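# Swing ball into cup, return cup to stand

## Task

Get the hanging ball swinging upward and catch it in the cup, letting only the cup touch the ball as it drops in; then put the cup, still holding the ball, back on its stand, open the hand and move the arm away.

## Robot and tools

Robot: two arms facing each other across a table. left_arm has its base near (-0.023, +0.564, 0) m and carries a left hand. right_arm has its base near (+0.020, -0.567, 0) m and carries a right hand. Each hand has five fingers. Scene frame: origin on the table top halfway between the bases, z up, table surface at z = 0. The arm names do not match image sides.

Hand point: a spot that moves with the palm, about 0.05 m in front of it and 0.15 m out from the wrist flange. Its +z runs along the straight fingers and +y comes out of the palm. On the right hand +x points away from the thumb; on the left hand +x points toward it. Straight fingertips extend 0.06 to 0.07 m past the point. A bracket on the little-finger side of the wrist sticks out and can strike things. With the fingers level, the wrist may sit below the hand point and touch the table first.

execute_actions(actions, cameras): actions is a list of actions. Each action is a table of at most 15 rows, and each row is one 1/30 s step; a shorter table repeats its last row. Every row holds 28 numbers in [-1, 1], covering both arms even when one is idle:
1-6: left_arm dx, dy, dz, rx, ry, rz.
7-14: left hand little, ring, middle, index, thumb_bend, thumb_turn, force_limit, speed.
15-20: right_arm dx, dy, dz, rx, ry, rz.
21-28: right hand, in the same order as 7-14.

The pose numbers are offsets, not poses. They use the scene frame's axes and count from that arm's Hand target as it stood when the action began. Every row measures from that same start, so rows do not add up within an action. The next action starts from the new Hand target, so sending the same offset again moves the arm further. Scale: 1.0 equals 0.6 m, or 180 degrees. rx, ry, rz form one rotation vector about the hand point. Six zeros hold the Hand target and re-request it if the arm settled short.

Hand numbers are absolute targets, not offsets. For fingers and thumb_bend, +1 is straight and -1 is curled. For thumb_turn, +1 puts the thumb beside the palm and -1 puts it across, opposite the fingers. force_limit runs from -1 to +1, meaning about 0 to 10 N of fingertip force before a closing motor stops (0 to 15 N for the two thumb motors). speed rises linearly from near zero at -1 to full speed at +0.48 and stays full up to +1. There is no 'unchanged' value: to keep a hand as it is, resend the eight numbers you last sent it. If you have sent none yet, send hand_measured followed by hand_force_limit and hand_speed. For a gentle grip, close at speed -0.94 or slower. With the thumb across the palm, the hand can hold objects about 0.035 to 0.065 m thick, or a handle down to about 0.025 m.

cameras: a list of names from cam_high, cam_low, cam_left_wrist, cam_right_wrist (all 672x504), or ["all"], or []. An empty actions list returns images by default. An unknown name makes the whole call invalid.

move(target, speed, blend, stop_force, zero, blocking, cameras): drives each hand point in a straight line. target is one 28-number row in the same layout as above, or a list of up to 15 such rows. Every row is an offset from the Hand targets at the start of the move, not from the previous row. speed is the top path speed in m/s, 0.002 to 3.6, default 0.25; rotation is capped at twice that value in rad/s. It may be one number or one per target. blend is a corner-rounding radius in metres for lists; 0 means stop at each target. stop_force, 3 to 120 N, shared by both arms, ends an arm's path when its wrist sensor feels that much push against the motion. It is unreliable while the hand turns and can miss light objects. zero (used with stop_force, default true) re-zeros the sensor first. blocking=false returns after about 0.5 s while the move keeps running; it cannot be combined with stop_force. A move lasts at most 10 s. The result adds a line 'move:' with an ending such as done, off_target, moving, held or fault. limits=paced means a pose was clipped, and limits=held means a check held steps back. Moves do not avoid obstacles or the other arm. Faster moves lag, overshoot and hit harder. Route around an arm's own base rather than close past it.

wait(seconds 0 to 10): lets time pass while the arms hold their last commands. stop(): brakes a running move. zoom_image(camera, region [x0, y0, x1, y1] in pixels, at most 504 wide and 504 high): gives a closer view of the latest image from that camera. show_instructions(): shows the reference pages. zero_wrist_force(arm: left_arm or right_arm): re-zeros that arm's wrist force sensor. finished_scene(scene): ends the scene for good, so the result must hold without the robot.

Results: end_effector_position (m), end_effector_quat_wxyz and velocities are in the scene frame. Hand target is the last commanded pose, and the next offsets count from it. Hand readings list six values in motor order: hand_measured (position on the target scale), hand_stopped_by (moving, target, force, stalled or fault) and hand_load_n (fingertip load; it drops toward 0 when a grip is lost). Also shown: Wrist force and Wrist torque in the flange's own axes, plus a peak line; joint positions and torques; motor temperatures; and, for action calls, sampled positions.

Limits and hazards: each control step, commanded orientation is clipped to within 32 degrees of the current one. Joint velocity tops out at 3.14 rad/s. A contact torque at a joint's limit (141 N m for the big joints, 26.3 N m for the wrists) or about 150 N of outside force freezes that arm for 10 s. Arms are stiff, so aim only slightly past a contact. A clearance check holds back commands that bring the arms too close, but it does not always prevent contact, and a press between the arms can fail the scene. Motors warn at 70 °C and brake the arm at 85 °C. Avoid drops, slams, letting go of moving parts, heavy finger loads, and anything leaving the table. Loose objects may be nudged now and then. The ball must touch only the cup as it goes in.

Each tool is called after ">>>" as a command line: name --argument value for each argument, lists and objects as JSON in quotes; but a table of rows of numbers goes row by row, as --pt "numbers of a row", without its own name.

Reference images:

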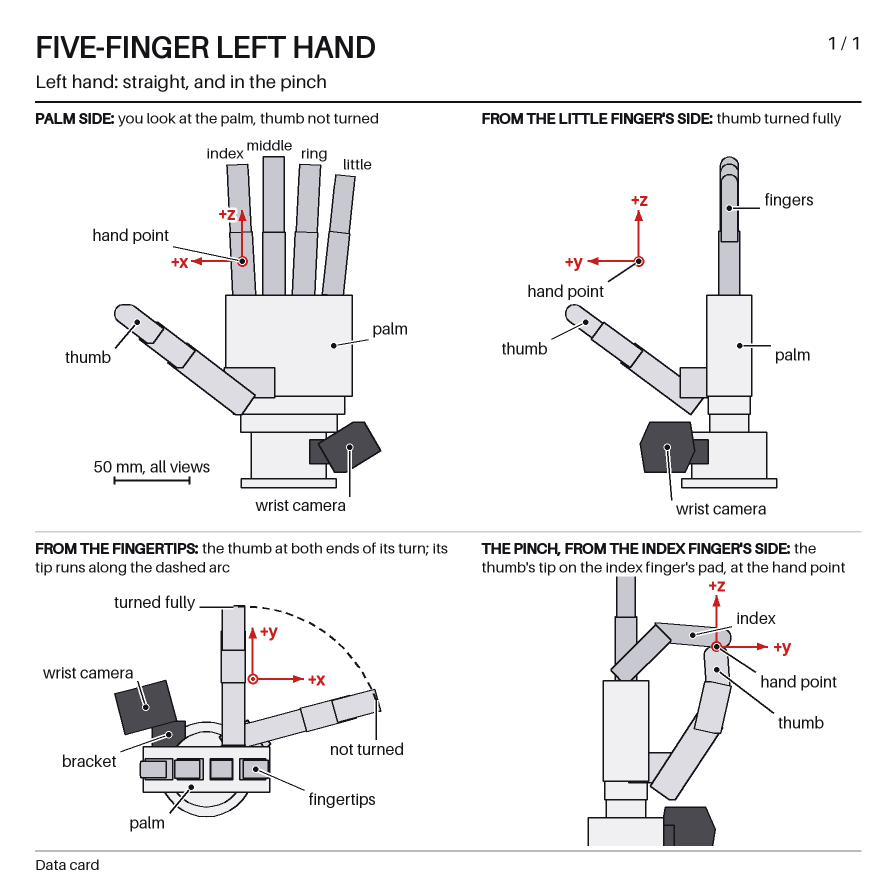

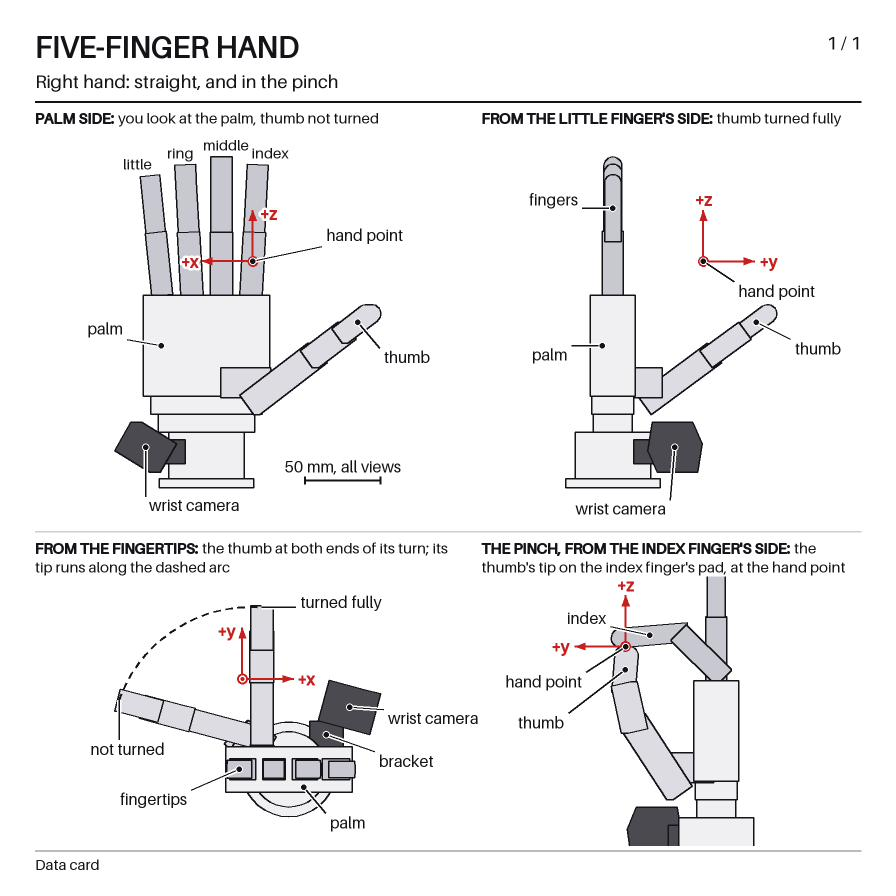

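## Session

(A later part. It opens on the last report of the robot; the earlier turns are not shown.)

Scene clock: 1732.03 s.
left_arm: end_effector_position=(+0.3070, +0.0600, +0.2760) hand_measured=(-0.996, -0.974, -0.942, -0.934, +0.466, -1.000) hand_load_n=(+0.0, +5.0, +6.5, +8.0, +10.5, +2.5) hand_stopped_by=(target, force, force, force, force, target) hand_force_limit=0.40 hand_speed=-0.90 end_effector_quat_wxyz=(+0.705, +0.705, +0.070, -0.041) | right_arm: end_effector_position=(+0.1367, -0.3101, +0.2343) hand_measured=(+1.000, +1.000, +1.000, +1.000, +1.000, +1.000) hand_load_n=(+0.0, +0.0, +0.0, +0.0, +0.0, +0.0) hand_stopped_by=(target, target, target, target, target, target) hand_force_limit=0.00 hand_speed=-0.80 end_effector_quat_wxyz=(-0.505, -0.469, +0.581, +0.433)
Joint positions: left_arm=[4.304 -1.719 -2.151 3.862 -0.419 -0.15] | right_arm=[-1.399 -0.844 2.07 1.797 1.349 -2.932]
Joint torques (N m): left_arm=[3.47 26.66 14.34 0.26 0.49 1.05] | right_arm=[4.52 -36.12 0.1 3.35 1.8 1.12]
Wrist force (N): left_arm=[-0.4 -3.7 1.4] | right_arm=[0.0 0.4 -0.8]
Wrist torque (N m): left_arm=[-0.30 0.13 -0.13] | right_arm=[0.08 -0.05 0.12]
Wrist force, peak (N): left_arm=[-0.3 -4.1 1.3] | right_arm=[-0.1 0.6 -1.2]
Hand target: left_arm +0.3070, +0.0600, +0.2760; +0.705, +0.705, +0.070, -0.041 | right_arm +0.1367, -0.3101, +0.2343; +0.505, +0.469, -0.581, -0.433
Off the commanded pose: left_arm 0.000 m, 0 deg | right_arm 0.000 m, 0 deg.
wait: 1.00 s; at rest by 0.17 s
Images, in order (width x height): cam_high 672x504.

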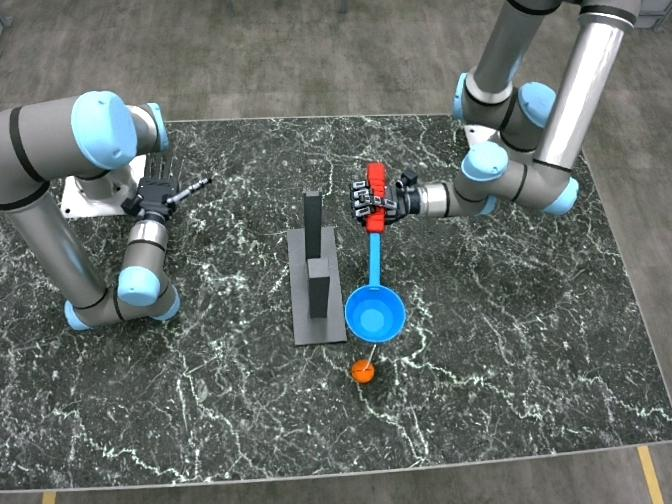

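>>> move --target '[0.0097, -0.0043, 0.015, 0, 0, 0, -0.996, -0.996, -0.996, -0.996, -0.98, -1, 0.4, -0.9, 0, 0, 0, 0, 0, 0, 1, 1, 1, 1, 1, 1, 0, -0.8]' --speed 0.003

>>> move --target '[0, 0, 0.39167, 0, 0, 0, -0.996, -0.996, -0.996, -0.996, -0.98, -1, 0.4, -0.9, 0, 0, 0, 0, 0, 0, 1, 1, 1, 1, 1, 1, 0, -0.8]' --speed 0.1 --cameras '["cam_high"]'

>>> wait --seconds 0.2 --cameras '["cam_high", "cam_low"]'

>>> execute_actions --actions '[[[0,0,0,0,0,0,-0.996,-0.996,-0.996,-0.996,-0.98,-1,0.4,-0.9,0,0,0,0,0,0,1,1,1,1,1,1,0,-0.8],[0,0,0,0,0,0,-0.996,-0.996,-0.996,-0.996,-0.98,-1,0.4,-0.9,0,0,0,0,0,0,1,1,1,1,1,1,0,-0.8],[0,0,0,0,0,0,-0.996,-0.996,-0.996,-0.996,-0.98,-1,0.4,-0.9,0,0,0,0,0,0,1,1,1,1,1,1,0,-0.8],[0,-0.00556,0,0,0,0,-0.996,-0.996,-0.996,-0.996,-0.98,-1,0.4,-0.9,0,0,0,0,0,0,1,1,1,1,1,1,0,-0.8],[0,-0.01667,0,0,0,0,-0.996,-0.996,-0.996,-0.996,-0.98,-1,0.4,-0.9,0,0,0,0,0,0,1,1,1,1,1,1,0,-0.8],[0,-0.03333,0,0,0,0,-0.996,-0.996,-0.996,-0.996,-0.98,-1,0.4,-0.9,0,0,0,0,0,0,1,1,1,1,1,1,0,-0.8],[0,-0.05556,0,0,0,0,-0.996,-0.996,-0.996,-0.996,-0.98,-1,0.4,-0.9,0,0,0,0,0,0,1,1,1,1,1,1,0,-0.8],[0,-0.07778,0,0,0,0,-0.996,-0.996,-0.996,-0.996,-0.98,-1,0.4,-0.9,0,0,0,0,0,0,1,1,1,1,1,1,0,-0.8],[0,-0.1,0,0,0,0,-0.996,-0.996,-0.996,-0.996,-0.98,-1,0.4,-0.9,0,0,0,0,0,0,1,1,1,1,1,1,0,-0.8],[0,-0.12222,0,0,0,0,-0.996,-0.996,-0.996,-0.996,-0.98,-1,0.4,-0.9,0,0,0,0,0,0,1,1,1,1,1,1,0,-0.8],[0,-0.14444,0,0,0,0,-0.996,-0.996,-0.996,-0.996,-0.98,-1,0.4,-0.9,0,0,0,0,0,0,1,1,1,1,1,1,0,-0.8],[0,-0.16667,0,0,0,0,-0.996,-0.996,-0.996,-0.996,-0.98,-1,0.4,-0.9,0,0,0,0,0,0,1,1,1,1,1,1,0,-0.8],[0,-0.18889,0,0,0,0,-0.996,-0.996,-0.996,-0.996,-0.98,-1,0.4,-0.9,0,0,0,0,0,0,1,1,1,1,1,1,0,-0.8],[0,-0.21111,0,0,0,0,-0.996,-0.996,-0.996,-0.996,-0.98,-1,0.4,-0.9,0,0,0,0,0,0,1,1,1,1,1,1,0,-0.8],[0,-0.23333,0,0,0,0,-0.996,-0.996,-0.996,-0.996,-0.98,-1,0.4,-0.9,0,0,0,0,0,0,1,1,1,1,1,1,0,-0.8]],[[0,-0.01333,0,0,0,0,-0.996,-0.996,-0.996,-0.996,-0.98,-1,0.4,-0.9,0,0,0,0,0,0,1,1,1,1,1,1,0,-0.8],[0,-0.01778,0,0,0,0,-0.996,-0.996,-0.996,-0.996,-0.98,-1,0.4,-0.9,0,0,0,0,0,0,1,1,1,1,1,1,0,-0.8],[0,-0.01333,0,0,0,0,-0.996,-0.996,-0.996,-0.996,-0.98,-1,0.4,-0.9,0,0,0,0,0,0,1,1,1,1,1,1,0,-0.8],[0,0,0,0,0,0,-0.996,-0.996,-0.996,-0.996,-0.98,-1,0.4,-0.9,0,0,0,0,0,0,1,1,1,1,1,1,0,-0.8],[0,0.02222,0,0,0,0,-0.996,-0.996,-0.996,-0.996,-0.98,-1,0.4,-0.9,0,0,0,0,0,0,1,1,1,1,1,1,0,-0.8],[0,0.04444,0,0,0,0,-0.996,-0.996,-0.996,-0.996,-0.98,-1,0.4,-0.9,0,0,0,0,0,0,1,1,1,1,1,1,0,-0.8],[0,0.06667,0,0,0,0,-0.996,-0.996,-0.996,-0.996,-0.98,-1,0.4,-0.9,0,0,0,0,0,0,1,1,1,1,1,1,0,-0.8],[0,0.08889,0,0,0,0,-0.996,-0.996,-0.996,-0.996,-0.98,-1,0.4,-0.9,0,0,0,0,0,0,1,1,1,1,1,1,0,-0.8],[0,0.11111,0,0,0,0,-0.996,-0.996,-0.996,-0.996,-0.98,-1,0.4,-0.9,0,0,0,0,0,0,1,1,1,1,1,1,0,-0.8],[0,0.13333,0,0,0,0,-0.996,-0.996,-0.996,-0.996,-0.98,-1,0.4,-0.9,0,0,0,0,0,0,1,1,1,1,1,1,0,-0.8],[0,0.15556,0,0,0,0,-0.996,-0.996,-0.996,-0.996,-0.98,-1,0.4,-0.9,0,0,0,0,0,0,1,1,1,1,1,1,0,-0.8],[0,0.17778,0,0,0,0,-0.996,-0.996,-0.996,-0.996,-0.98,-1,0.4,-0.9,0,0,0,0,0,0,1,1,1,1,1,1,0,-0.8],[0,0.2,0,0,0,0,-0.996,-0.996,-0.996,-0.996,-0.98,-1,0.4,-0.9,0,0,0,0,0,0,1,1,1,1,1,1,0,-0.8],[0,0.22222,0,0,0,0,-0.996,-0.996,-0.996,-0.996,-0.98,-1,0.4,-0.9,0,0,0,0,0,0,1,1,1,1,1,1,0,-0.8],[0,0.23556,0,0,0,0,-0.996,-0.996,-0.996,-0.996,-0.98,-1,0.4,-0.9,0,0,0,0,0,0,1,1,1,1,1,1,0,-0.8]],[[0,0.00444,0,0,0,0,-0.996,-0.996,-0.996,-0.996,-0.98,-1,0.4,-0.9,0,0,0,0,0,0,1,1,1,1,1,1,0,-0.8],[0,0,0,0,0,0,-0.996,-0.996,-0.996,-0.996,-0.98,-1,0.4,-0.9,0,0,0,0,0,0,1,1,1,1,1,1,0,-0.8],[0,-0.01333,0,0,0,0,-0.996,-0.996,-0.996,-0.996,-0.98,-1,0.4,-0.9,0,0,0,0,0,0,1,1,1,1,1,1,0,-0.8],[0,-0.03556,0,0,0,0,-0.996,-0.996,-0.996,-0.996,-0.98,-1,0.4,-0.9,0,0,0,0,0,0,1,1,1,1,1,1,0,-0.8],[0,-0.05778,0,0,0,0,-0.996,-0.996,-0.996,-0.996,-0.98,-1,0.4,-0.9,0,0,0,0,0,0,1,1,1,1,1,1,0,-0.8],[0,-0.08,0,0,0,0,-0.996,-0.996,-0.996,-0.996,-0.98,-1,0.4,-0.9,0,0,0,0,0,0,1,1,1,1,1,1,0,-0.8],[0,-0.10222,0,0,0,0,-0.996,-0.996,-0.996,-0.996,-0.98,-1,0.4,-0.9,0,0,0,0,0,0,1,1,1,1,1,1,0,-0.8],[0,-0.12444,0,0,0,0,-0.996,-0.996,-0.996,-0.996,-0.98,-1,0.4,-0.9,0,0,0,0,0,0,1,1,1,1,1,1,0,-0.8],[0,-0.14667,0,0,0,0,-0.996,-0.996,-0.996,-0.996,-0.98,-1,0.4,-0.9,0,0,0,0,0,0,1,1,1,1,1,1,0,-0.8],[0,-0.16889,0,0,0,0,-0.996,-0.996,-0.996,-0.996,-0.98,-1,0.4,-0.9,0,0,0,0,0,0,1,1,1,1,1,1,0,-0.8],[0,-0.19111,0,0,0,0,-0.996,-0.996,-0.996,-0.996,-0.98,-1,0.4,-0.9,0,0,0,0,0,0,1,1,1,1,1,1,0,-0.8],[0,-0.21333,0,0,0,0,-0.996,-0.996,-0.996,-0.996,-0.98,-1,0.4,-0.9,0,0,0,0,0,0,1,1,1,1,1,1,0,-0.8],[0,-0.23556,0,0,0,0,-0.996,-0.996,-0.996,-0.996,-0.98,-1,0.4,-0.9,0,0,0,0,0,0,1,1,1,1,1,1,0,-0.8],[0,-0.25778,0.00792,0,0,0,-0.996,-0.996,-0.996,-0.996,-0.98,-1,0.4,-0.9,0,0,0,0,0,0,1,1,1,1,1,1,0,-0.8],[0,-0.28,0.02375,0,0,0,-0.996,-0.996,-0.996,-0.996,-0.98,-1,0.4,-0.9,0,0,0,0,0,0,1,1,1,1,1,1,0,-0.8]],[[0,-0.01667,0.02375,0,0,0,-0.996,-0.996,-0.996,-0.996,-0.98,-1,0.4,-0.9,0,0,0,0,0,0,1,1,1,1,1,1,0,-0.8],[0,-0.02778,0.05542,0,0,0,-0.996,-0.996,-0.996,-0.996,-0.98,-1,0.4,-0.9,0,0,0,0,0,0,1,1,1,1,1,1,0,-0.8],[0,-0.03333,0.07917,0,0,0,-0.996,-0.996,-0.996,-0.996,-0.98,-1,0.4,-0.9,0,0,0,0,0,0,1,1,1,1,1,1,0,-0.8],[0,-0.03333,0.095,0,0,0,-0.996,-0.996,-0.996,-0.996,-0.98,-1,0.4,-0.9,0,0,0,0,0,0,1,1,1,1,1,1,0,-0.8],[0,-0.03333,0.10292,0,0,0,-0.996,-0.996,-0.996,-0.996,-0.98,-1,0.4,-0.9,0,0,0,0,0,0,1,1,1,1,1,1,0,-0.8],[0,-0.03333,0.10292,0,0,0,-0.996,-0.996,-0.996,-0.996,-0.98,-1,0.4,-0.9,0,0,0,0,0,0,1,1,1,1,1,1,0,-0.8],[0,-0.03333,0.10292,0,0,0,-0.996,-0.996,-0.996,-0.996,-0.98,-1,0.4,-0.9,0,0,0,0,0,0,1,1,1,1,1,1,0,-0.8],[0,-0.03333,0.10292,0,0,0,-0.996,-0.996,-0.996,-0.996,-0.98,-1,0.4,-0.9,0,0,0,0,0,0,1,1,1,1,1,1,0,-0.8],[0.00633,-0.03333,0.10292,0,0,0,-0.996,-0.996,-0.996,-0.996,-0.98,-1,0.4,-0.9,0,0,0,0,0,0,1,1,1,1,1,1,0,-0.8],[0.02375,-0.03333,0.10292,0,0,0,-0.996,-0.996,-0.996,-0.996,-0.98,-1,0.4,-0.9,0,0,0,0,0,0,1,1,1,1,1,1,0,-0.8],[0.0475,-0.03333,0.10292,0,0,0,-0.996,-0.996,-0.996,-0.996,-0.98,-1,0.4,-0.9,0,0,0,0,0,0,1,1,1,1,1,1,0,-0.8],[0.07125,-0.03333,0.10292,0,0,0,-0.996,-0.996,-0.996,-0.996,-0.98,-1,0.4,-0.9,0,0,0,0,0,0,1,1,1,1,1,1,0,-0.8],[0.08867,-0.03333,0.10292,0,0,0,-0.996,-0.996,-0.996,-0.996,-0.98,-1,0.4,-0.9,0,0,0,0,0,0,1,1,1,1,1,1,0,-0.8],[0.095,-0.03333,0.10292,0,0,0,-0.996,-0.996,-0.996,-0.996,-0.98,-1,0.4,-0.9,0,0,0,0,0,0,1,1,1,1,1,1,0,-0.8]]]' --cameras '["cam_high", "cam_low"]'

>>> wait --seconds 0.066 --cameras '["cam_high", "cam_low"]'

>>> wait --seconds 0.066 --cameras '["cam_high", "cam_low"]'

>>> wait --seconds 0.066 --cameras '["cam_high", "cam_low"]'

Scene clock: 1832.27 s.
left_arm: end_effector_position=(+0.3129, +0.0574, +0.2851) hand_measured=(-0.996, -0.974, -0.942, -0.934, +0.466, -1.000) hand_load_n=(+0.0, +5.5, +6.0, +8.0, +10.5, +3.0) hand_stopped_by=(target, force, force, force, force, target) hand_force_limit=0.40 hand_speed=-0.90 end_effector_quat_wxyz=(+0.705, +0.705, +0.070, -0.041) | right_arm: end_effector_position=(+0.1367, -0.3101, +0.2343) hand_measured=(+1.000, +1.000, +1.000, +1.000, +1.000, +1.000) hand_load_n=(+0.0, +0.0, +0.0, +0.0, +0.0, +0.0) hand_stopped_by=(target, target, target, target, target, target) hand_force_limit=0.00 hand_speed=-0.80 end_effector_quat_wxyz=(-0.505, -0.469, +0.581, +0.433)
Joint positions: left_arm=[4.303 -1.716 -2.124 3.833 -0.42 -0.15] | right_arm=[-1.399 -0.844 2.07 1.797 1.349 -2.932]
Joint torques (N m): left_arm=[-6.21 37.35 23.85 0.49 -0.86 -1.4] | right_arm=[5.36 -36.3 -0.26 3.37 1.75 1.21]
Wrist force (N): left_arm=[-0.6 -4.2 1.4] | right_arm=[-0.4 0.4 -1.0]
Wrist torque (N m): left_arm=[-0.32 0.16 -0.23] | right_arm=[0.07 0.02 0.10]
Wrist force, peak (N): left_arm=[-0.3 -4.5 1.5] | right_arm=[0.1 0.7 -1.2]
Hand target: left_arm +0.3129, +0.0574, +0.2850; +0.705, +0.705, +0.070, -0.041 | right_arm +0.1367, -0.3101, +0.2343; +0.505, +0.469, -0.581, -0.433
Off the commanded pose: left_arm 0.000 m, 0 deg | right_arm 0.000 m, 0 deg.
move: done

Scene clock: 1835.03 s.
left_arm: end_effector_position=(+0.3128, +0.0574, +0.5201) hand_measured=(-0.996, -0.974, -0.942, -0.934, +0.466, -1.000) hand_load_n=(+0.0, +5.5, +6.5, +8.0, +10.5, +3.0) hand_stopped_by=(target, force, force, force, force, target) hand_force_limit=0.40 hand_speed=-0.90 end_effector_quat_wxyz=(+0.705, +0.705, +0.069, -0.041) | right_arm: end_effector_position=(+0.1367, -0.3101, +0.2343) hand_measured=(+1.000, +1.000, +1.000, +1.000, +1.000, +1.000) hand_load_n=(+0.0, +0.0, +0.0, +0.0, +0.0, +0.0) hand_stopped_by=(target, target, target, target, target, target) hand_force_limit=0.00 hand_speed=-0.80 end_effector_quat_wxyz=(-0.505, -0.469, +0.581, +0.433)
Joint positions: left_arm=[4.303 -1.501 -1.693 3.187 -0.42 -0.15] | right_arm=[-1.399 -0.844 2.07 1.797 1.349 -2.932]
Joint torques (N m): left_arm=[5.75 10.7 17.6 2.14 1.13 0.61] | right_arm=[4.7 -36.38 -0.18 3.41 1.77 1.22]
Wrist force (N): left_arm=[-0.5 -4.3 1.5] | right_arm=[0.2 0.6 -1.0]
Wrist torque (N m): left_arm=[-0.35 0.14 -0.32] | right_arm=[0.11 -0.07 0.14]
Wrist force, peak (N): left_arm=[-0.1 -6.0 1.5] | right_arm=[0.0 0.7 -1.1]
Hand target: left_arm +0.3129, +0.0574, +0.5200; +0.705, +0.705, +0.070, -0.041 | right_arm +0.1367, -0.3101, +0.2343; +0.505, +0.469, -0.581, -0.433
Off the commanded pose: left_arm 0.000 m, 0 deg | right_arm 0.000 m, 0 deg.
move: done
Images, in order (width x height): cam_high 672x504.

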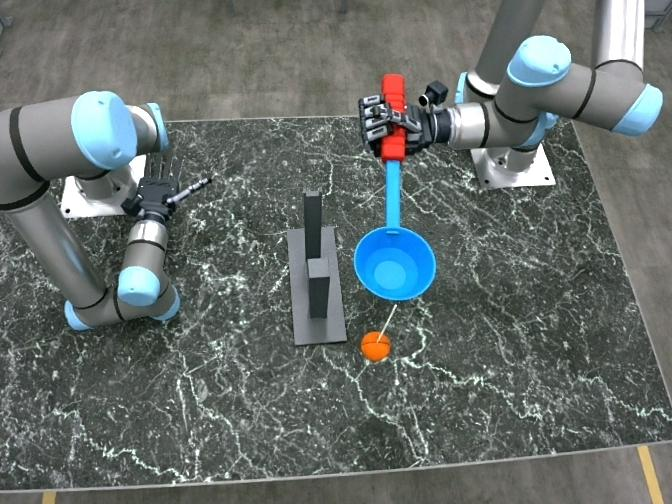

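Scene clock: 1835.23 s.
left_arm: end_effector_position=(+0.3128, +0.0574, +0.5201) hand_measured=(-0.996, -0.974, -0.942, -0.934, +0.466, -1.000) hand_load_n=(+0.0, +5.5, +6.0, +8.0, +10.5, +3.0) hand_stopped_by=(target, force, force, force, force, target) hand_force_limit=0.40 hand_speed=-0.90 end_effector_quat_wxyz=(+0.705, +0.705, +0.069, -0.041) | right_arm: end_effector_position=(+0.1367, -0.3101, +0.2343) hand_measured=(+1.000, +1.000, +1.000, +1.000, +1.000, +1.000) hand_load_n=(+0.0, +0.0, +0.0, +0.0, +0.0, +0.0) hand_stopped_by=(target, target, target, target, target, target) hand_force_limit=0.00 hand_speed=-0.80 end_effector_quat_wxyz=(-0.505, -0.469, +0.581, +0.433)
Joint positions: left_arm=[4.303 -1.501 -1.693 3.187 -0.42 -0.15] | right_arm=[-1.399 -0.844 2.07 1.797 1.349 -2.932]
Joint torques (N m): left_arm=[5.89 9.59 18.26 0.27 0.89 -1.45] | right_arm=[4.62 -35.98 -0.23 3.36 1.88 1.21]
Wrist force (N): left_arm=[-0.3 -4.3 1.6] | right_arm=[-0.1 0.4 -0.9]
Wrist torque (N m): left_arm=[-0.34 0.12 -0.30] | right_arm=[0.07 -0.03 0.11]
Wrist force, peak (N): left_arm=[-0.3 -4.6 1.4] | right_arm=[-0.2 0.7 -1.1]
Hand target: left_arm +0.3129, +0.0574, +0.5200; +0.705, +0.705, +0.070, -0.041 | right_arm +0.1367, -0.3101, +0.2343; +0.505, +0.469, -0.581, -0.433
Off the commanded pose: left_arm 0.000 m, 0 deg | right_arm 0.000 m, 0 deg.
wait: 0.20 s; at rest by 0.17 s
Images, in order (width x height): cam_high 672x504, cam_low 672x504.

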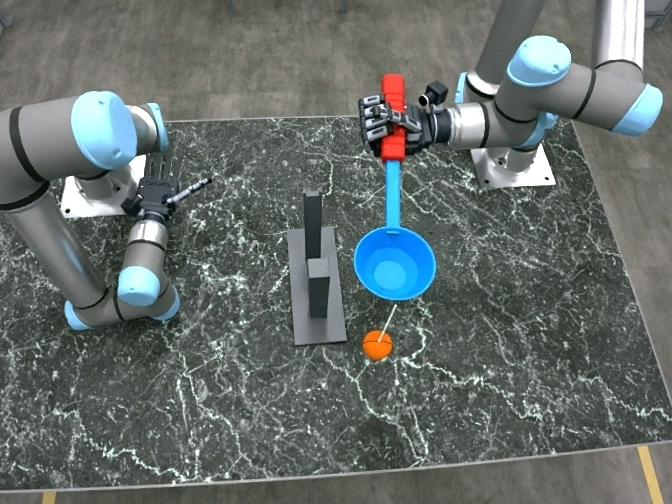

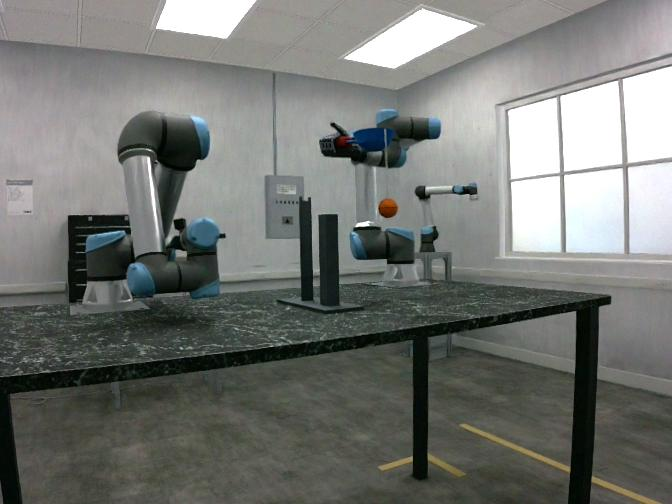

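Scene clock: 1837.63 s.
left_arm: end_effector_position=(+0.3694, -0.1285, +0.5957) hand_measured=(-0.996, -0.974, -0.942, -0.934, +0.466, -1.000) hand_load_n=(+0.0, +5.5, +6.0, +7.5, +10.5, +3.0) hand_stopped_by=(target, force, force, force, force, target) hand_force_limit=0.40 hand_speed=-0.90 end_effector_quat_wxyz=(+0.705, +0.704, +0.070, -0.041) | right_arm: end_effector_position=(+0.1367, -0.3101, +0.2343) hand_measured=(+1.000, +1.000, +1.000, +1.000, +1.000, +1.000) hand_load_n=(+0.0, +0.0, +0.0, +0.0, +0.0, +0.0) hand_stopped_by=(target, target, target, target, target, target) hand_force_limit=0.00 hand_speed=-0.80 end_effector_quat_wxyz=(-0.505, -0.469, +0.581, +0.433)
Joint positions: left_arm=[4.01 -1.962 -0.96 2.919 -0.714 -0.155] | right_arm=[-1.399 -0.844 2.07 1.797 1.349 -2.932]
Joint torques (N m): left_arm=[6.11 32.85 33.51 2.05 1.3 1.74] | right_arm=[4.42 -36.18 -0.28 3.32 1.82 1.26]
Wrist force (N): left_arm=[-0.3 -4.4 1.1] | right_arm=[-0.2 0.1 -0.9]
Wrist torque (N m): left_arm=[-0.30 0.17 -0.34] | right_arm=[0.03 -0.01 0.10]
Wrist force, peak (N): left_arm=[0.3 -12.2 5.0] | right_arm=[-0.5 0.7 -1.2]
Hand target: left_arm +0.3699, -0.1292, +0.5960; +0.705, +0.705, +0.070, -0.041 | right_arm +0.1367, -0.3101, +0.2343; +0.505, +0.469, -0.581, -0.433
Off the commanded pose: left_arm 0.001 m, 0 deg | right_arm 0.000 m, 0 deg.
Step readings (end_effector_position of left_arm | right_arm):
0: (+0.3128, +0.0574, +0.5201) | (+0.1367, -0.3101, +0.2343)
1: (+0.3128, +0.0574, +0.5200) | (+0.1367, -0.3101, +0.2343)
2: (+0.3128, +0.0574, +0.5200) | (+0.1367, -0.3101, +0.2343)
4: (+0.3129, +0.0574, +0.5200) | (+0.1367, -0.3101, +0.2343)
8: (+0.3120, +0.0383, +0.5196) | (+0.1367, -0.3101, +0.2343)
15: (+0.3086, -0.0534, +0.5178) | (+0.1367, -0.3101, +0.2343)
16: (+0.3088, -0.0662, +0.5178) | (+0.1367, -0.3101, +0.2343)
17: (+0.3093, -0.0804, +0.5179) | (+0.1367, -0.3101, +0.2343)
19: (+0.3111, -0.0927, +0.5187) | (+0.1367, -0.3101, +0.2343)
23: (+0.3133, -0.0593, +0.5203) | (+0.1367, -0.3101, +0.2343)
30: (+0.3124, +0.0343, +0.5201) | (+0.1367, -0.3101, +0.2343)
31: (+0.3124, +0.0456, +0.5201) | (+0.1367, -0.3101, +0.2343)
32: (+0.3124, +0.0544, +0.5201) | (+0.1367, -0.3101, +0.2343)
34: (+0.3125, +0.0592, +0.5200) | (+0.1367, -0.3101, +0.2343)
38: (+0.3093, +0.0148, +0.5186) | (+0.1367, -0.3101, +0.2343)
45: (+0.3090, -0.0800, +0.5192) | (+0.1367, -0.3101, +0.2343)
46: (+0.3090, -0.0925, +0.5232) | (+0.1367, -0.3101, +0.2343)
47: (+0.3087, -0.1064, +0.5339) | (+0.1367, -0.3101, +0.2343)
49: (+0.3081, -0.1209, +0.5632) | (+0.1367, -0.3101, +0.2343)
53: (+0.3115, -0.1285, +0.5998) | (+0.1367, -0.3101, +0.2343)
60: (+0.3646, -0.1266, +0.5945) | (+0.1367, -0.3101, +0.2343)
Images, in order (width x height): cam_high 672x504, cam_low 672x504.

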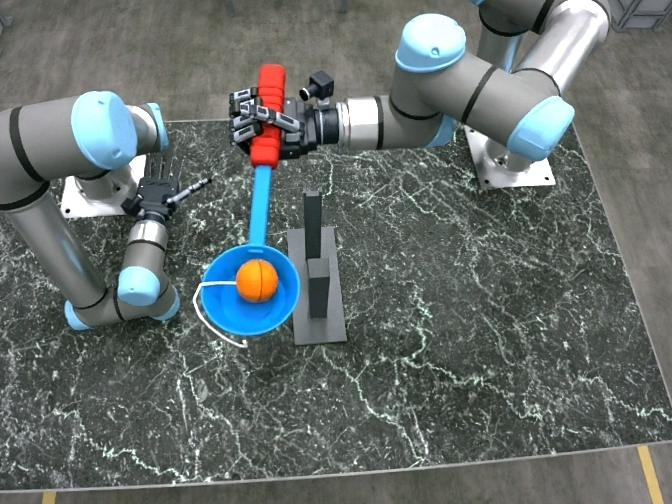

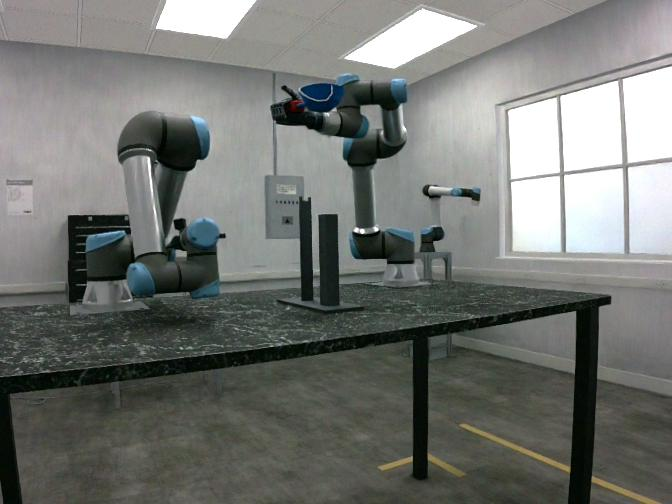

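Scene clock: 1837.70 s.
left_arm: end_effector_position=(+0.3694, -0.1285, +0.5957) hand_measured=(-0.996, -0.974, -0.942, -0.934, +0.466, -1.000) hand_load_n=(+0.0, +5.5, +6.0, +8.0, +10.5, +3.0) hand_stopped_by=(target, force, force, force, force, target) hand_force_limit=0.40 hand_speed=-0.90 end_effector_quat_wxyz=(+0.705, +0.704, +0.070, -0.041) | right_arm: end_effector_position=(+0.1367, -0.3101, +0.2343) hand_measured=(+1.000, +1.000, +1.000, +1.000, +1.000, +1.000) hand_load_n=(+0.0, +0.0, +0.0, +0.0, +0.0, +0.0) hand_stopped_by=(target, target, target, target, target, target) hand_force_limit=0.00 hand_speed=-0.80 end_effector_quat_wxyz=(-0.505, -0.469, +0.581, +0.433)
Joint positions: left_arm=[4.01 -1.962 -0.96 2.919 -0.714 -0.155] | right_arm=[-1.399 -0.844 2.07 1.797 1.349 -2.932]
Joint torques (N m): left_arm=[5.25 32.56 34.32 1.33 1.28 1.75] | right_arm=[4.85 -36.15 -0.18 3.36 1.78 1.12]
Wrist force (N): left_arm=[-0.3 -4.3 1.0] | right_arm=[-0.1 0.3 -0.7]
Wrist torque (N m): left_arm=[-0.31 0.16 -0.31] | right_arm=[0.05 -0.04 0.11]
Wrist force, peak (N): left_arm=[-0.3 -4.3 1.0] | right_arm=[-0.3 0.2 -1.1]
Hand target: left_arm +0.3699, -0.1292, +0.5960; +0.705, +0.705, +0.070, -0.041 | right_arm +0.1367, -0.3101, +0.2343; +0.505, +0.469, -0.581, -0.433
Off the commanded pose: left_arm 0.001 m, 0 deg | right_arm 0.000 m, 0 deg.
wait: 0.07 s; no rest
Images, in order (width x height): cam_high 672x504, cam_low 672x504.

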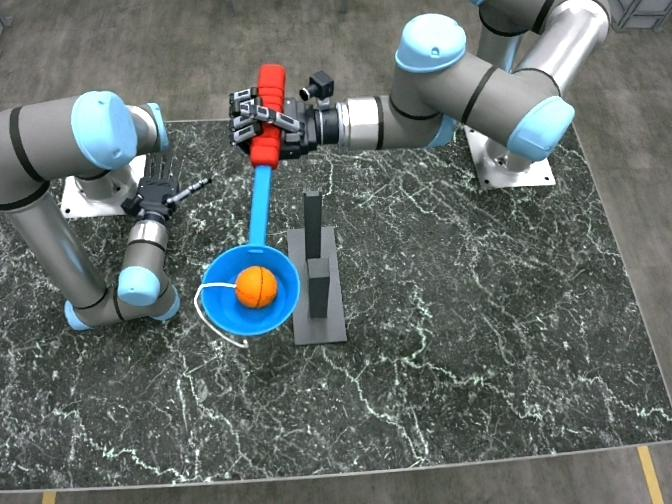

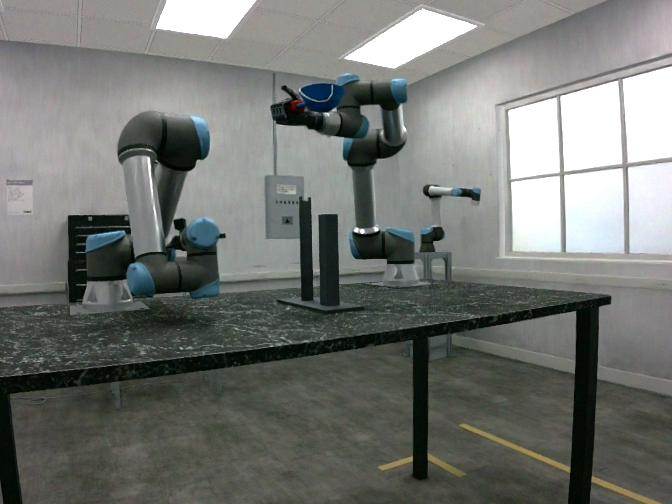

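Scene clock: 1837.77 s.
left_arm: end_effector_position=(+0.3694, -0.1285, +0.5957) hand_measured=(-0.996, -0.974, -0.942, -0.934, +0.466, -1.000) hand_load_n=(+0.0, +5.5, +6.0, +8.0, +10.5, +3.0) hand_stopped_by=(target, force, force, force, force, target) hand_force_limit=0.40 hand_speed=-0.90 end_effector_quat_wxyz=(+0.705, +0.704, +0.070, -0.041) | right_arm: end_effector_position=(+0.1367, -0.3101, +0.2343) hand_measured=(+1.000, +1.000, +1.000, +1.000, +1.000, +1.000) hand_load_n=(+0.0, +0.0, +0.0, +0.0, +0.0, +0.0) hand_stopped_by=(target, target, target, target, target, target) hand_force_limit=0.00 hand_speed=-0.80 end_effector_quat_wxyz=(-0.505, -0.469, +0.581, +0.433)
Joint positions: left_arm=[4.01 -1.962 -0.959 2.919 -0.714 -0.155] | right_arm=[-1.399 -0.844 2.07 1.797 1.349 -2.932]
Joint torques (N m): left_arm=[7.21 31.81 33.41 0.83 1.06 1.45] | right_arm=[5.25 -36.18 -0.42 3.44 1.86 1.11]
Wrist force (N): left_arm=[-0.5 -4.3 1.4] | right_arm=[-0.1 0.5 -0.8]
Wrist torque (N m): left_arm=[-0.34 0.14 -0.29] | right_arm=[0.09 -0.02 0.12]
Wrist force, peak (N): left_arm=[-0.5 -4.3 1.4] | right_arm=[-0.1 0.5 -0.8]
Hand target: left_arm +0.3699, -0.1292, +0.5960; +0.705, +0.705, +0.070, -0.041 | right_arm +0.1367, -0.3101, +0.2343; +0.505, +0.469, -0.581, -0.433
Off the commanded pose: left_arm 0.001 m, 0 deg | right_arm 0.000 m, 0 deg.
wait: 0.07 s; no rest
Images, in order (width x height): cam_high 672x504, cam_low 672x504.

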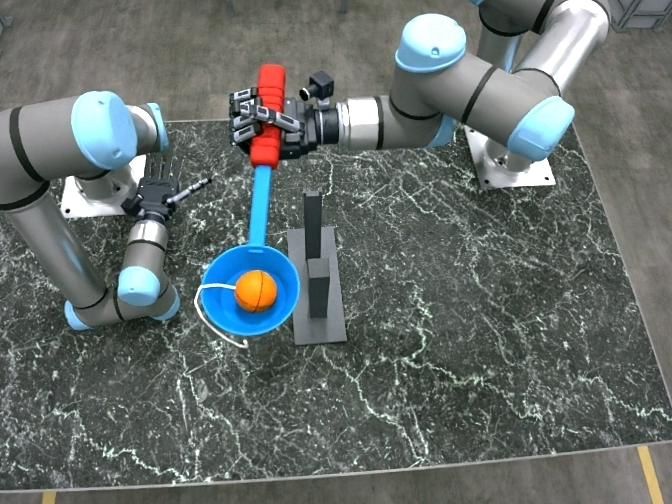

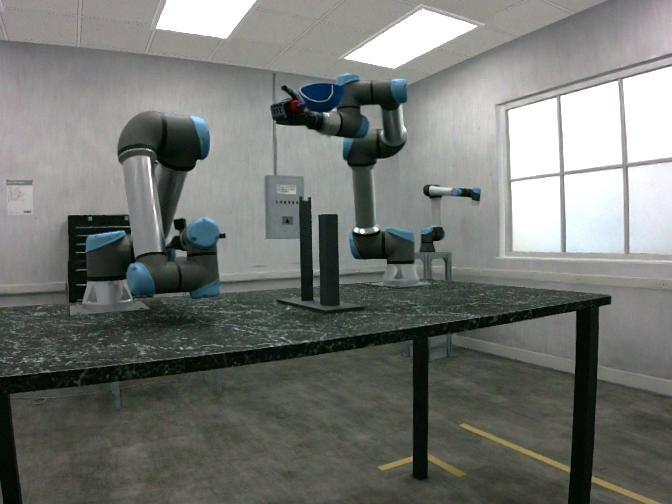

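Scene clock: 1837.83 s.
left_arm: end_effector_position=(+0.3694, -0.1285, +0.5957) hand_measured=(-0.996, -0.974, -0.942, -0.934, +0.466, -1.000) hand_load_n=(+0.0, +5.5, +6.0, +8.0, +10.5, +3.0) hand_stopped_by=(target, force, force, force, force, target) hand_force_limit=0.40 hand_speed=-0.90 end_effector_quat_wxyz=(+0.705, +0.704, +0.070, -0.041) | right_arm: end_effector_position=(+0.1367, -0.3101, +0.2343) hand_measured=(+1.000, +1.000, +1.000, +1.000, +1.000, +1.000) hand_load_n=(+0.0, +0.0, +0.0, +0.0, +0.0, +0.0) hand_stopped_by=(target, target, target, target, target, target) hand_force_limit=0.00 hand_speed=-0.80 end_effector_quat_wxyz=(-0.505, -0.469, +0.581, +0.433)
Joint positions: left_arm=[4.01 -1.962 -0.959 2.919 -0.714 -0.155] | right_arm=[-1.399 -0.844 2.07 1.797 1.349 -2.932]
Joint torques (N m): left_arm=[7.16 31.49 34.31 0.42 1.29 0.95] | right_arm=[4.82 -36.03 0.13 3.39 1.73 1.24]
Wrist force (N): left_arm=[-0.2 -4.0 1.1] | right_arm=[-0.2 0.5 -0.5]
Wrist torque (N m): left_arm=[-0.28 0.11 -0.29] | right_arm=[0.08 -0.01 0.11]
Wrist force, peak (N): left_arm=[-0.4 -4.2 1.0] | right_arm=[-0.2 0.5 -0.7]
Hand target: left_arm +0.3699, -0.1292, +0.5960; +0.705, +0.705, +0.070, -0.041 | right_arm +0.1367, -0.3101, +0.2343; +0.505, +0.469, -0.581, -0.433
Off the commanded pose: left_arm 0.001 m, 0 deg | right_arm 0.000 m, 0 deg.
wait: 0.07 s; no rest
Images, in order (width x height): cam_high 672x504, cam_low 672x504.

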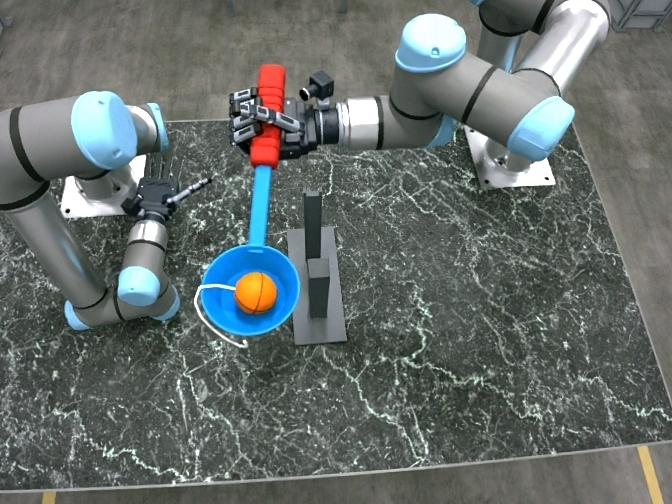

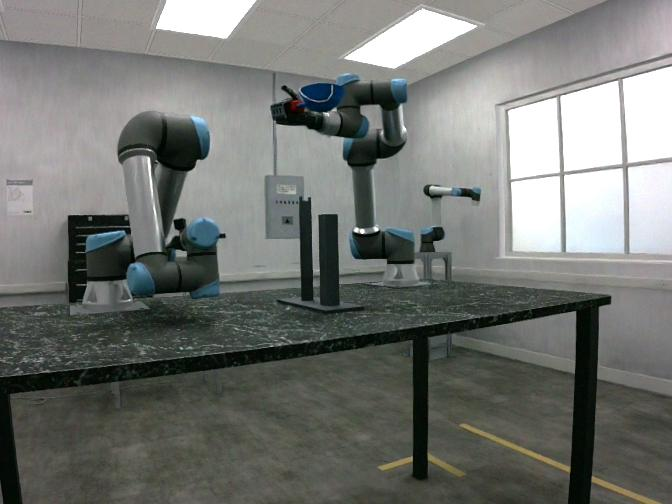

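>>> zoom_image --camera "cam_low" --region '[260, 60, 380, 150]'

>>> zoom_image --camera "cam_high" --region '[180, 50, 340, 360]'

Scaled by 4.200 from the camera's 672x504 image, which has a finer 960x720 frame.

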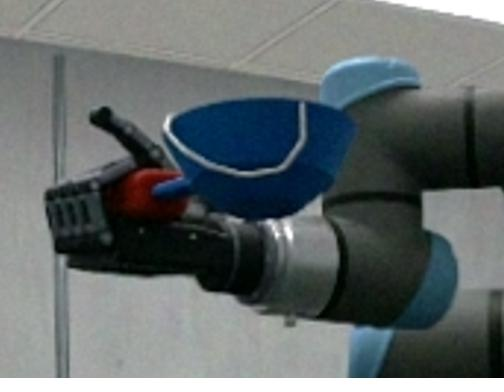

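Scaled by 1.626 from the camera's 672x504 image, which has a finer 960x720 frame.

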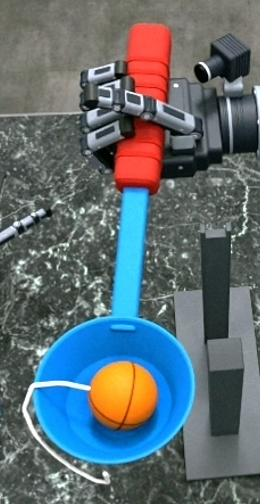

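>>> move --target '[-0.2408, 0.1095, -0.2433, 0, 0, 0.0439, -0.996, -0.996, -0.996, -0.996, -0.98, -1, 0.4, -0.9, 0, 0, 0, 0, 0, 0, 1, 1, 1, 1, 1, 1, 0, -0.8]' --speed 0.08 --cameras '["cam_high", "cam_low"]'

>>> zoom_image --camera "cam_low" --region '[250, 120, 370, 240]'

>>> zoom_image --camera "cam_high" --region '[230, 50, 410, 360]'

Scene clock: 1886.87 s.
left_arm: end_effector_position=(+0.2253, -0.0635, +0.4502) hand_measured=(-0.996, -0.974, -0.942, -0.934, +0.466, -1.000) hand_load_n=(+0.0, +5.5, +6.5, +8.0, +10.5, +3.0) hand_stopped_by=(target, force, force, force, force, target) hand_force_limit=0.40 hand_speed=-0.90 end_effector_quat_wxyz=(+0.706, +0.698, +0.118, +0.007) | right_arm: end_effector_position=(+0.1367, -0.3101, +0.2343) hand_measured=(+1.000, +1.000, +1.000, +1.000, +1.000, +1.000) hand_load_n=(+0.0, +0.0, +0.0, +0.0, +0.0, +0.0) hand_stopped_by=(target, target, target, target, target, target) hand_force_limit=0.00 hand_speed=-0.80 end_effector_quat_wxyz=(-0.505, -0.469, +0.581, +0.433)
Joint positions: left_arm=[3.836 -1.615 -1.761 3.373 -1.025 -0.155] | right_arm=[-1.399 -0.844 2.07 1.797 1.349 -2.932]
Joint torques (N m): left_arm=[7.12 16.25 29.97 1.04 0.9 -1.52] | right_arm=[5.03 -35.84 0.34 3.34 1.85 1.17]
Wrist force (N): left_arm=[-0.5 -4.1 1.4] | right_arm=[0.1 0.3 -0.7]
Wrist torque (N m): left_arm=[-0.31 0.15 -0.19] | right_arm=[0.05 -0.07 0.13]
Wrist force, peak (N): left_arm=[-0.9 -5.2 1.1] | right_arm=[-0.1 0.8 -1.2]
Hand target: left_arm +0.2254, -0.0635, +0.4501; +0.706, +0.698, +0.118, +0.008 | right_arm +0.1367, -0.3101, +0.2343; +0.505, +0.469, -0.581, -0.433
Off the commanded pose: left_arm 0.000 m, 0 deg | right_arm 0.000 m, 0 deg.
move: done
Images, in order (width x height): cam_high 672x504, cam_low 672x504.

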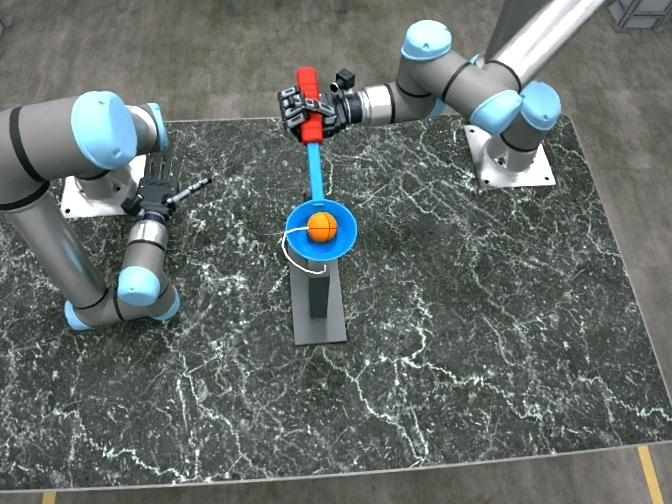

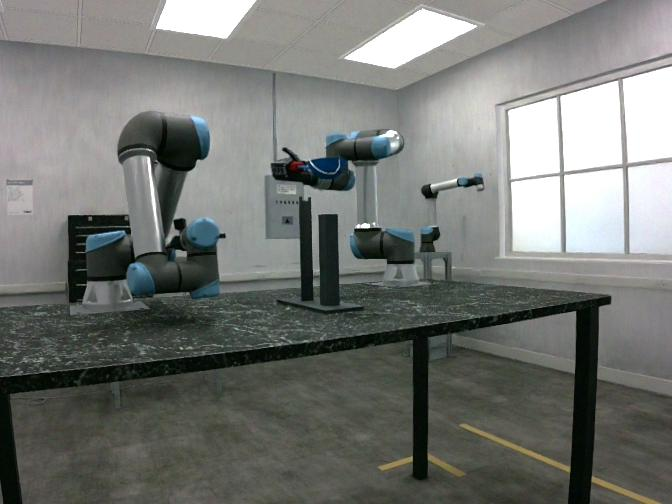

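Scaled by 4.200 from the camera's 672x504 image, which has a finer 960x720 frame.

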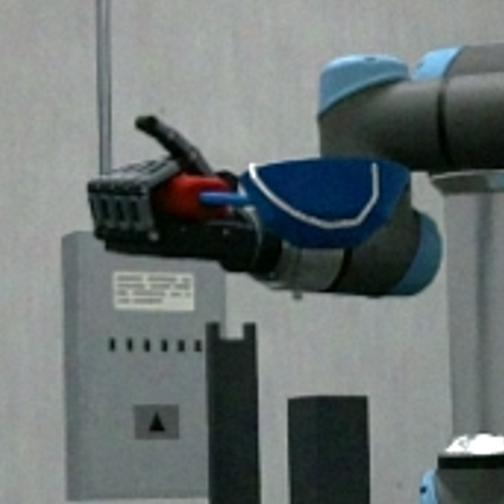

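Scaled by 1.626 from the camera's 672x504 image, which has a finer 960x720 frame.

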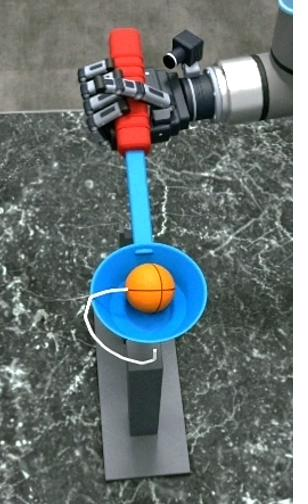

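>>> move --target '[0, 0, -0.085, 0, 0, 0, -0.996, -0.996, -0.996, -0.996, -0.98, -1, 0.4, -0.9, 0, 0, 0, 0, 0, 0, 1, 1, 1, 1, 1, 1, 0, -0.8]' --speed 0.08 --cameras '["cam_high", "cam_low"]'

>>> zoom_image --camera "cam_low" --region '[250, 140, 370, 260]'

>>> zoom_image --camera "cam_high" --region '[270, 80, 370, 350]'

Scene clock: 1900.43 s.
left_arm: end_effector_position=(+0.2254, -0.0635, +0.3989) hand_measured=(-0.996, -0.974, -0.942, -0.934, +0.466, -1.000) hand_load_n=(+0.0, +5.5, +6.5, +8.0, +10.5, +3.0) hand_stopped_by=(target, force, force, force, force, target) hand_force_limit=0.40 hand_speed=-0.90 end_effector_quat_wxyz=(+0.706, +0.698, +0.118, +0.007) | right_arm: end_effector_position=(+0.1367, -0.3101, +0.2343) hand_measured=(+1.000, +1.000, +1.000, +1.000, +1.000, +1.000) hand_load_n=(+0.5, +0.0, +0.0, +0.0, +0.0, +0.0) hand_stopped_by=(target, target, target, target, target, target) hand_force_limit=0.00 hand_speed=-0.80 end_effector_quat_wxyz=(-0.505, -0.469, +0.581, +0.433)
Joint positions: left_arm=[3.836 -1.652 -1.858 3.506 -1.025 -0.155] | right_arm=[-1.399 -0.844 2.07 1.797 1.349 -2.932]
Joint torques (N m): left_arm=[6.86 40.4 32.84 0.79 0.02 -1.69] | right_arm=[4.75 -36.34 -0.45 3.31 1.89 1.16]
Wrist force (N): left_arm=[-0.1 -3.8 1.2] | right_arm=[0.0 0.4 -0.7]
Wrist torque (N m): left_arm=[-0.25 0.10 -0.19] | right_arm=[0.07 -0.05 0.12]
Wrist force, peak (N): left_arm=[0.0 -5.6 1.3] | right_arm=[-0.1 0.5 -1.3]
Hand target: left_arm +0.2254, -0.0635, +0.3991; +0.706, +0.698, +0.118, +0.008 | right_arm +0.1367, -0.3101, +0.2343; +0.505, +0.469, -0.581, -0.433
Off the commanded pose: left_arm 0.000 m, 0 deg | right_arm 0.000 m, 0 deg.
move: done
Images, in order (width x height): cam_high 672x504, cam_low 672x504.

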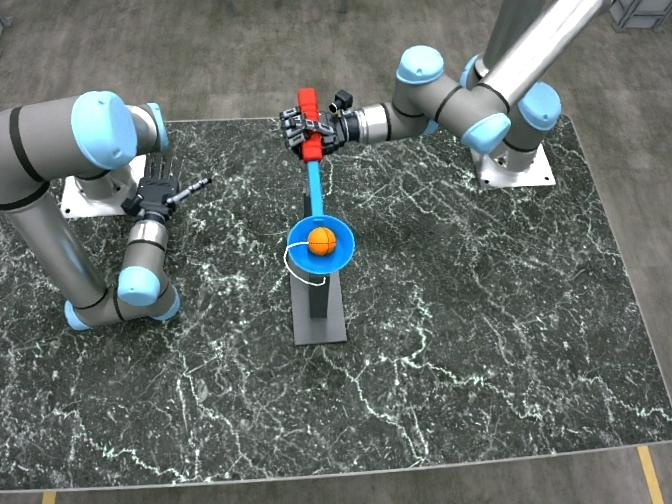

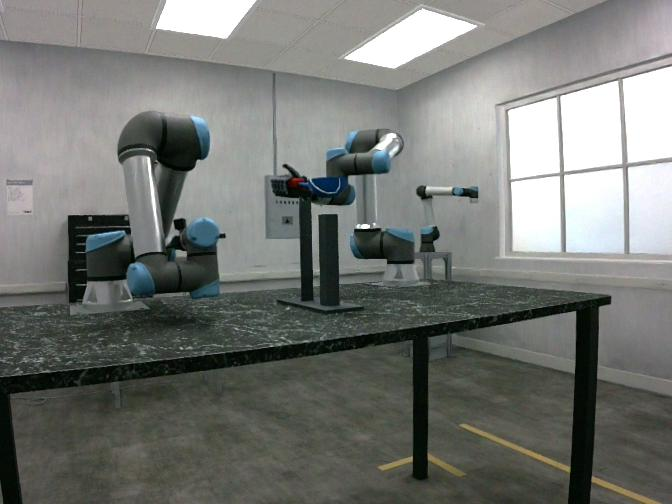

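Scaled by 4.200 from the camera's 672x504 image, which has a finer 960x720 frame.

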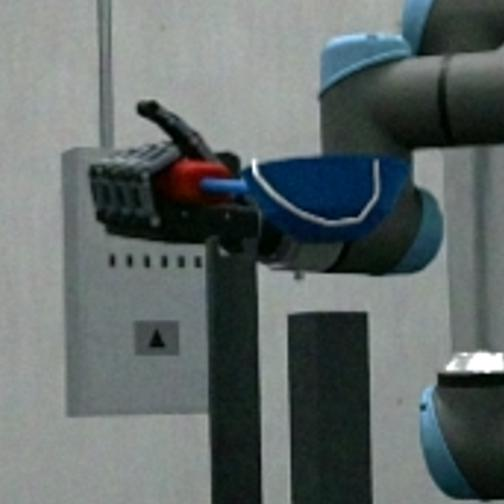

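Scaled by 1.867 from the camera's 672x504 image, which has a finer 960x720 frame.

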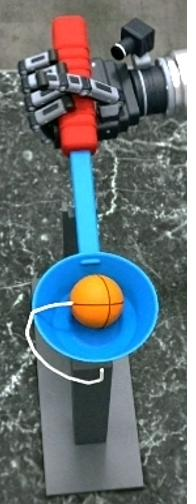

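>>> move --target '[0.0045, -0.0095, -0.0583, 0, 0.0083, 0.0056, -0.996, -0.996, -0.996, -0.996, -0.98, -1, 0.4, -0.9, 0, 0, 0, 0, 0, 0, 1, 1, 1, 1, 1, 1, 0, -0.8]' --speed 0.04 --cameras '["cam_high", "cam_low"]'

>>> zoom_image --camera "cam_low" --region '[250, 140, 370, 260]'

>>> zoom_image --camera "cam_high" --region '[270, 80, 370, 350]'

Scene clock: 1951.87 s.
left_arm: end_effector_position=(+0.2280, -0.0693, +0.3638) hand_measured=(-0.996, -0.974, -0.942, -0.934, +0.466, -1.000) hand_load_n=(+0.0, +5.5, +6.0, +8.0, +10.5, +2.5) hand_stopped_by=(target, force, force, force, force, target) hand_force_limit=0.40 hand_speed=-0.90 end_effector_quat_wxyz=(+0.704, +0.697, +0.133, +0.004) | right_arm: end_effector_position=(+0.1367, -0.3101, +0.2343) hand_measured=(+1.000, +1.000, +1.000, +1.000, +1.000, +1.000) hand_load_n=(+0.0, +0.0, +0.0, +0.0, +0.0, +0.0) hand_stopped_by=(target, target, target, target, target, target) hand_force_limit=0.00 hand_speed=-0.80 end_effector_quat_wxyz=(-0.505, -0.469, +0.581, +0.433)
Joint positions: left_arm=[3.819 -1.699 -1.897 3.586 -1.06 -0.178] | right_arm=[-1.399 -0.844 2.07 1.797 1.349 -2.932]
Joint torques (N m): left_arm=[4.55 41.23 31.8 1.07 1.09 1.56] | right_arm=[5.1 -36.41 -0.28 3.31 1.78 1.23]
Wrist force (N): left_arm=[-0.2 -4.1 1.2] | right_arm=[-0.1 0.4 -0.9]
Wrist torque (N m): left_arm=[-0.29 0.12 -0.17] | right_arm=[0.07 -0.03 0.11]
Wrist force, peak (N): left_arm=[-0.2 -4.9 1.3] | right_arm=[0.1 0.4 -1.2]
Hand target: left_arm +0.2281, -0.0692, +0.3641; +0.704, +0.697, +0.133, +0.005 | right_arm +0.1367, -0.3101, +0.2343; +0.505, +0.469, -0.581, -0.433
Off the commanded pose: left_arm 0.000 m, 0 deg | right_arm 0.000 m, 0 deg.
move: done
Images, in order (width x height): cam_high 672x504, cam_low 672x504.

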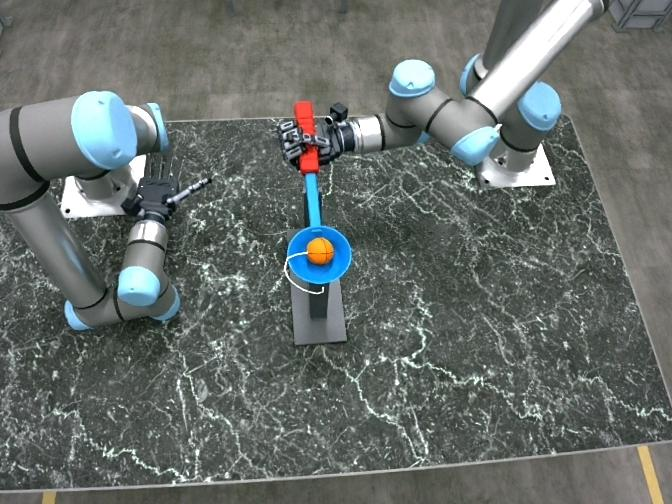

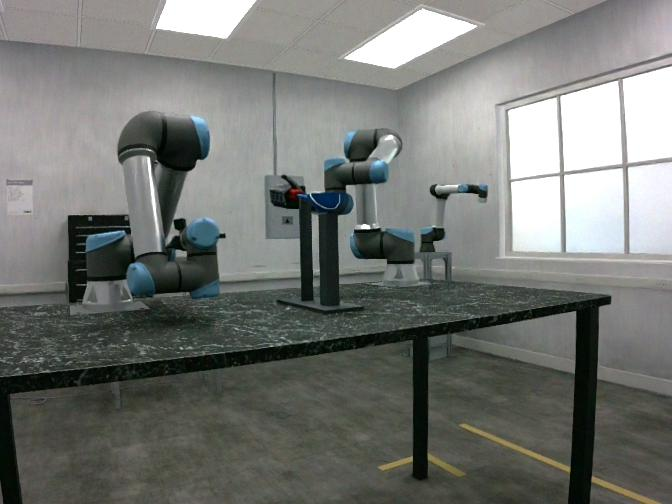

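Scaled by 4.200 from the camera's 672x504 image, which has a finer 960x720 frame.

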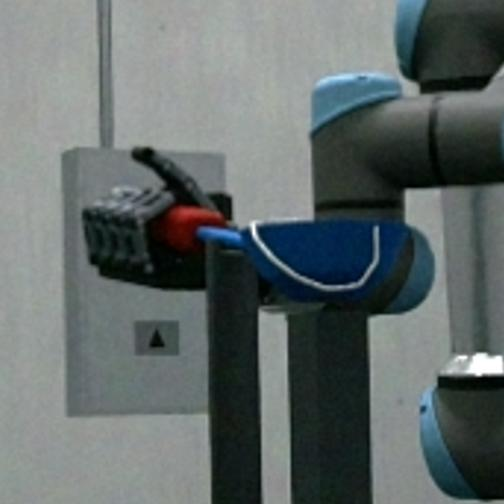

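Scaled by 1.867 from the camera's 672x504 image, which has a finer 960x720 frame.

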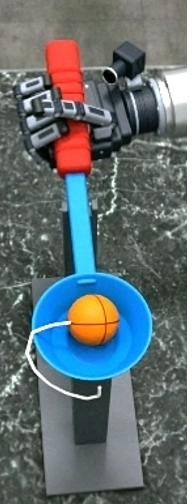

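>>> zoom_image --camera "cam_high" --region '[285, 150, 345, 240]'

>>> zoom_image --camera "cam_low" --region '[285, 180, 325, 220]'

Scaled by 5.600 from the camera's 672x504 image, which has a finer 960x720 frame.

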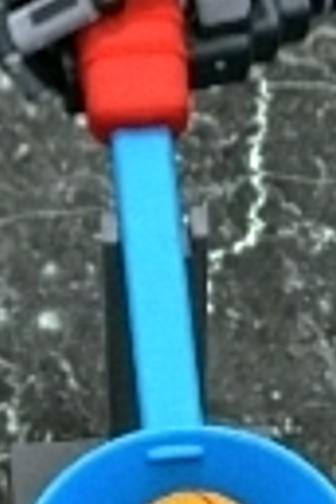

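Scaled by 12.600 from the camera's 672x504 image, which has a finer 960x720 frame.

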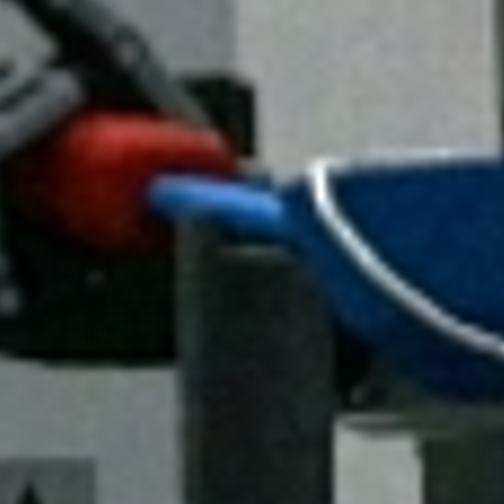

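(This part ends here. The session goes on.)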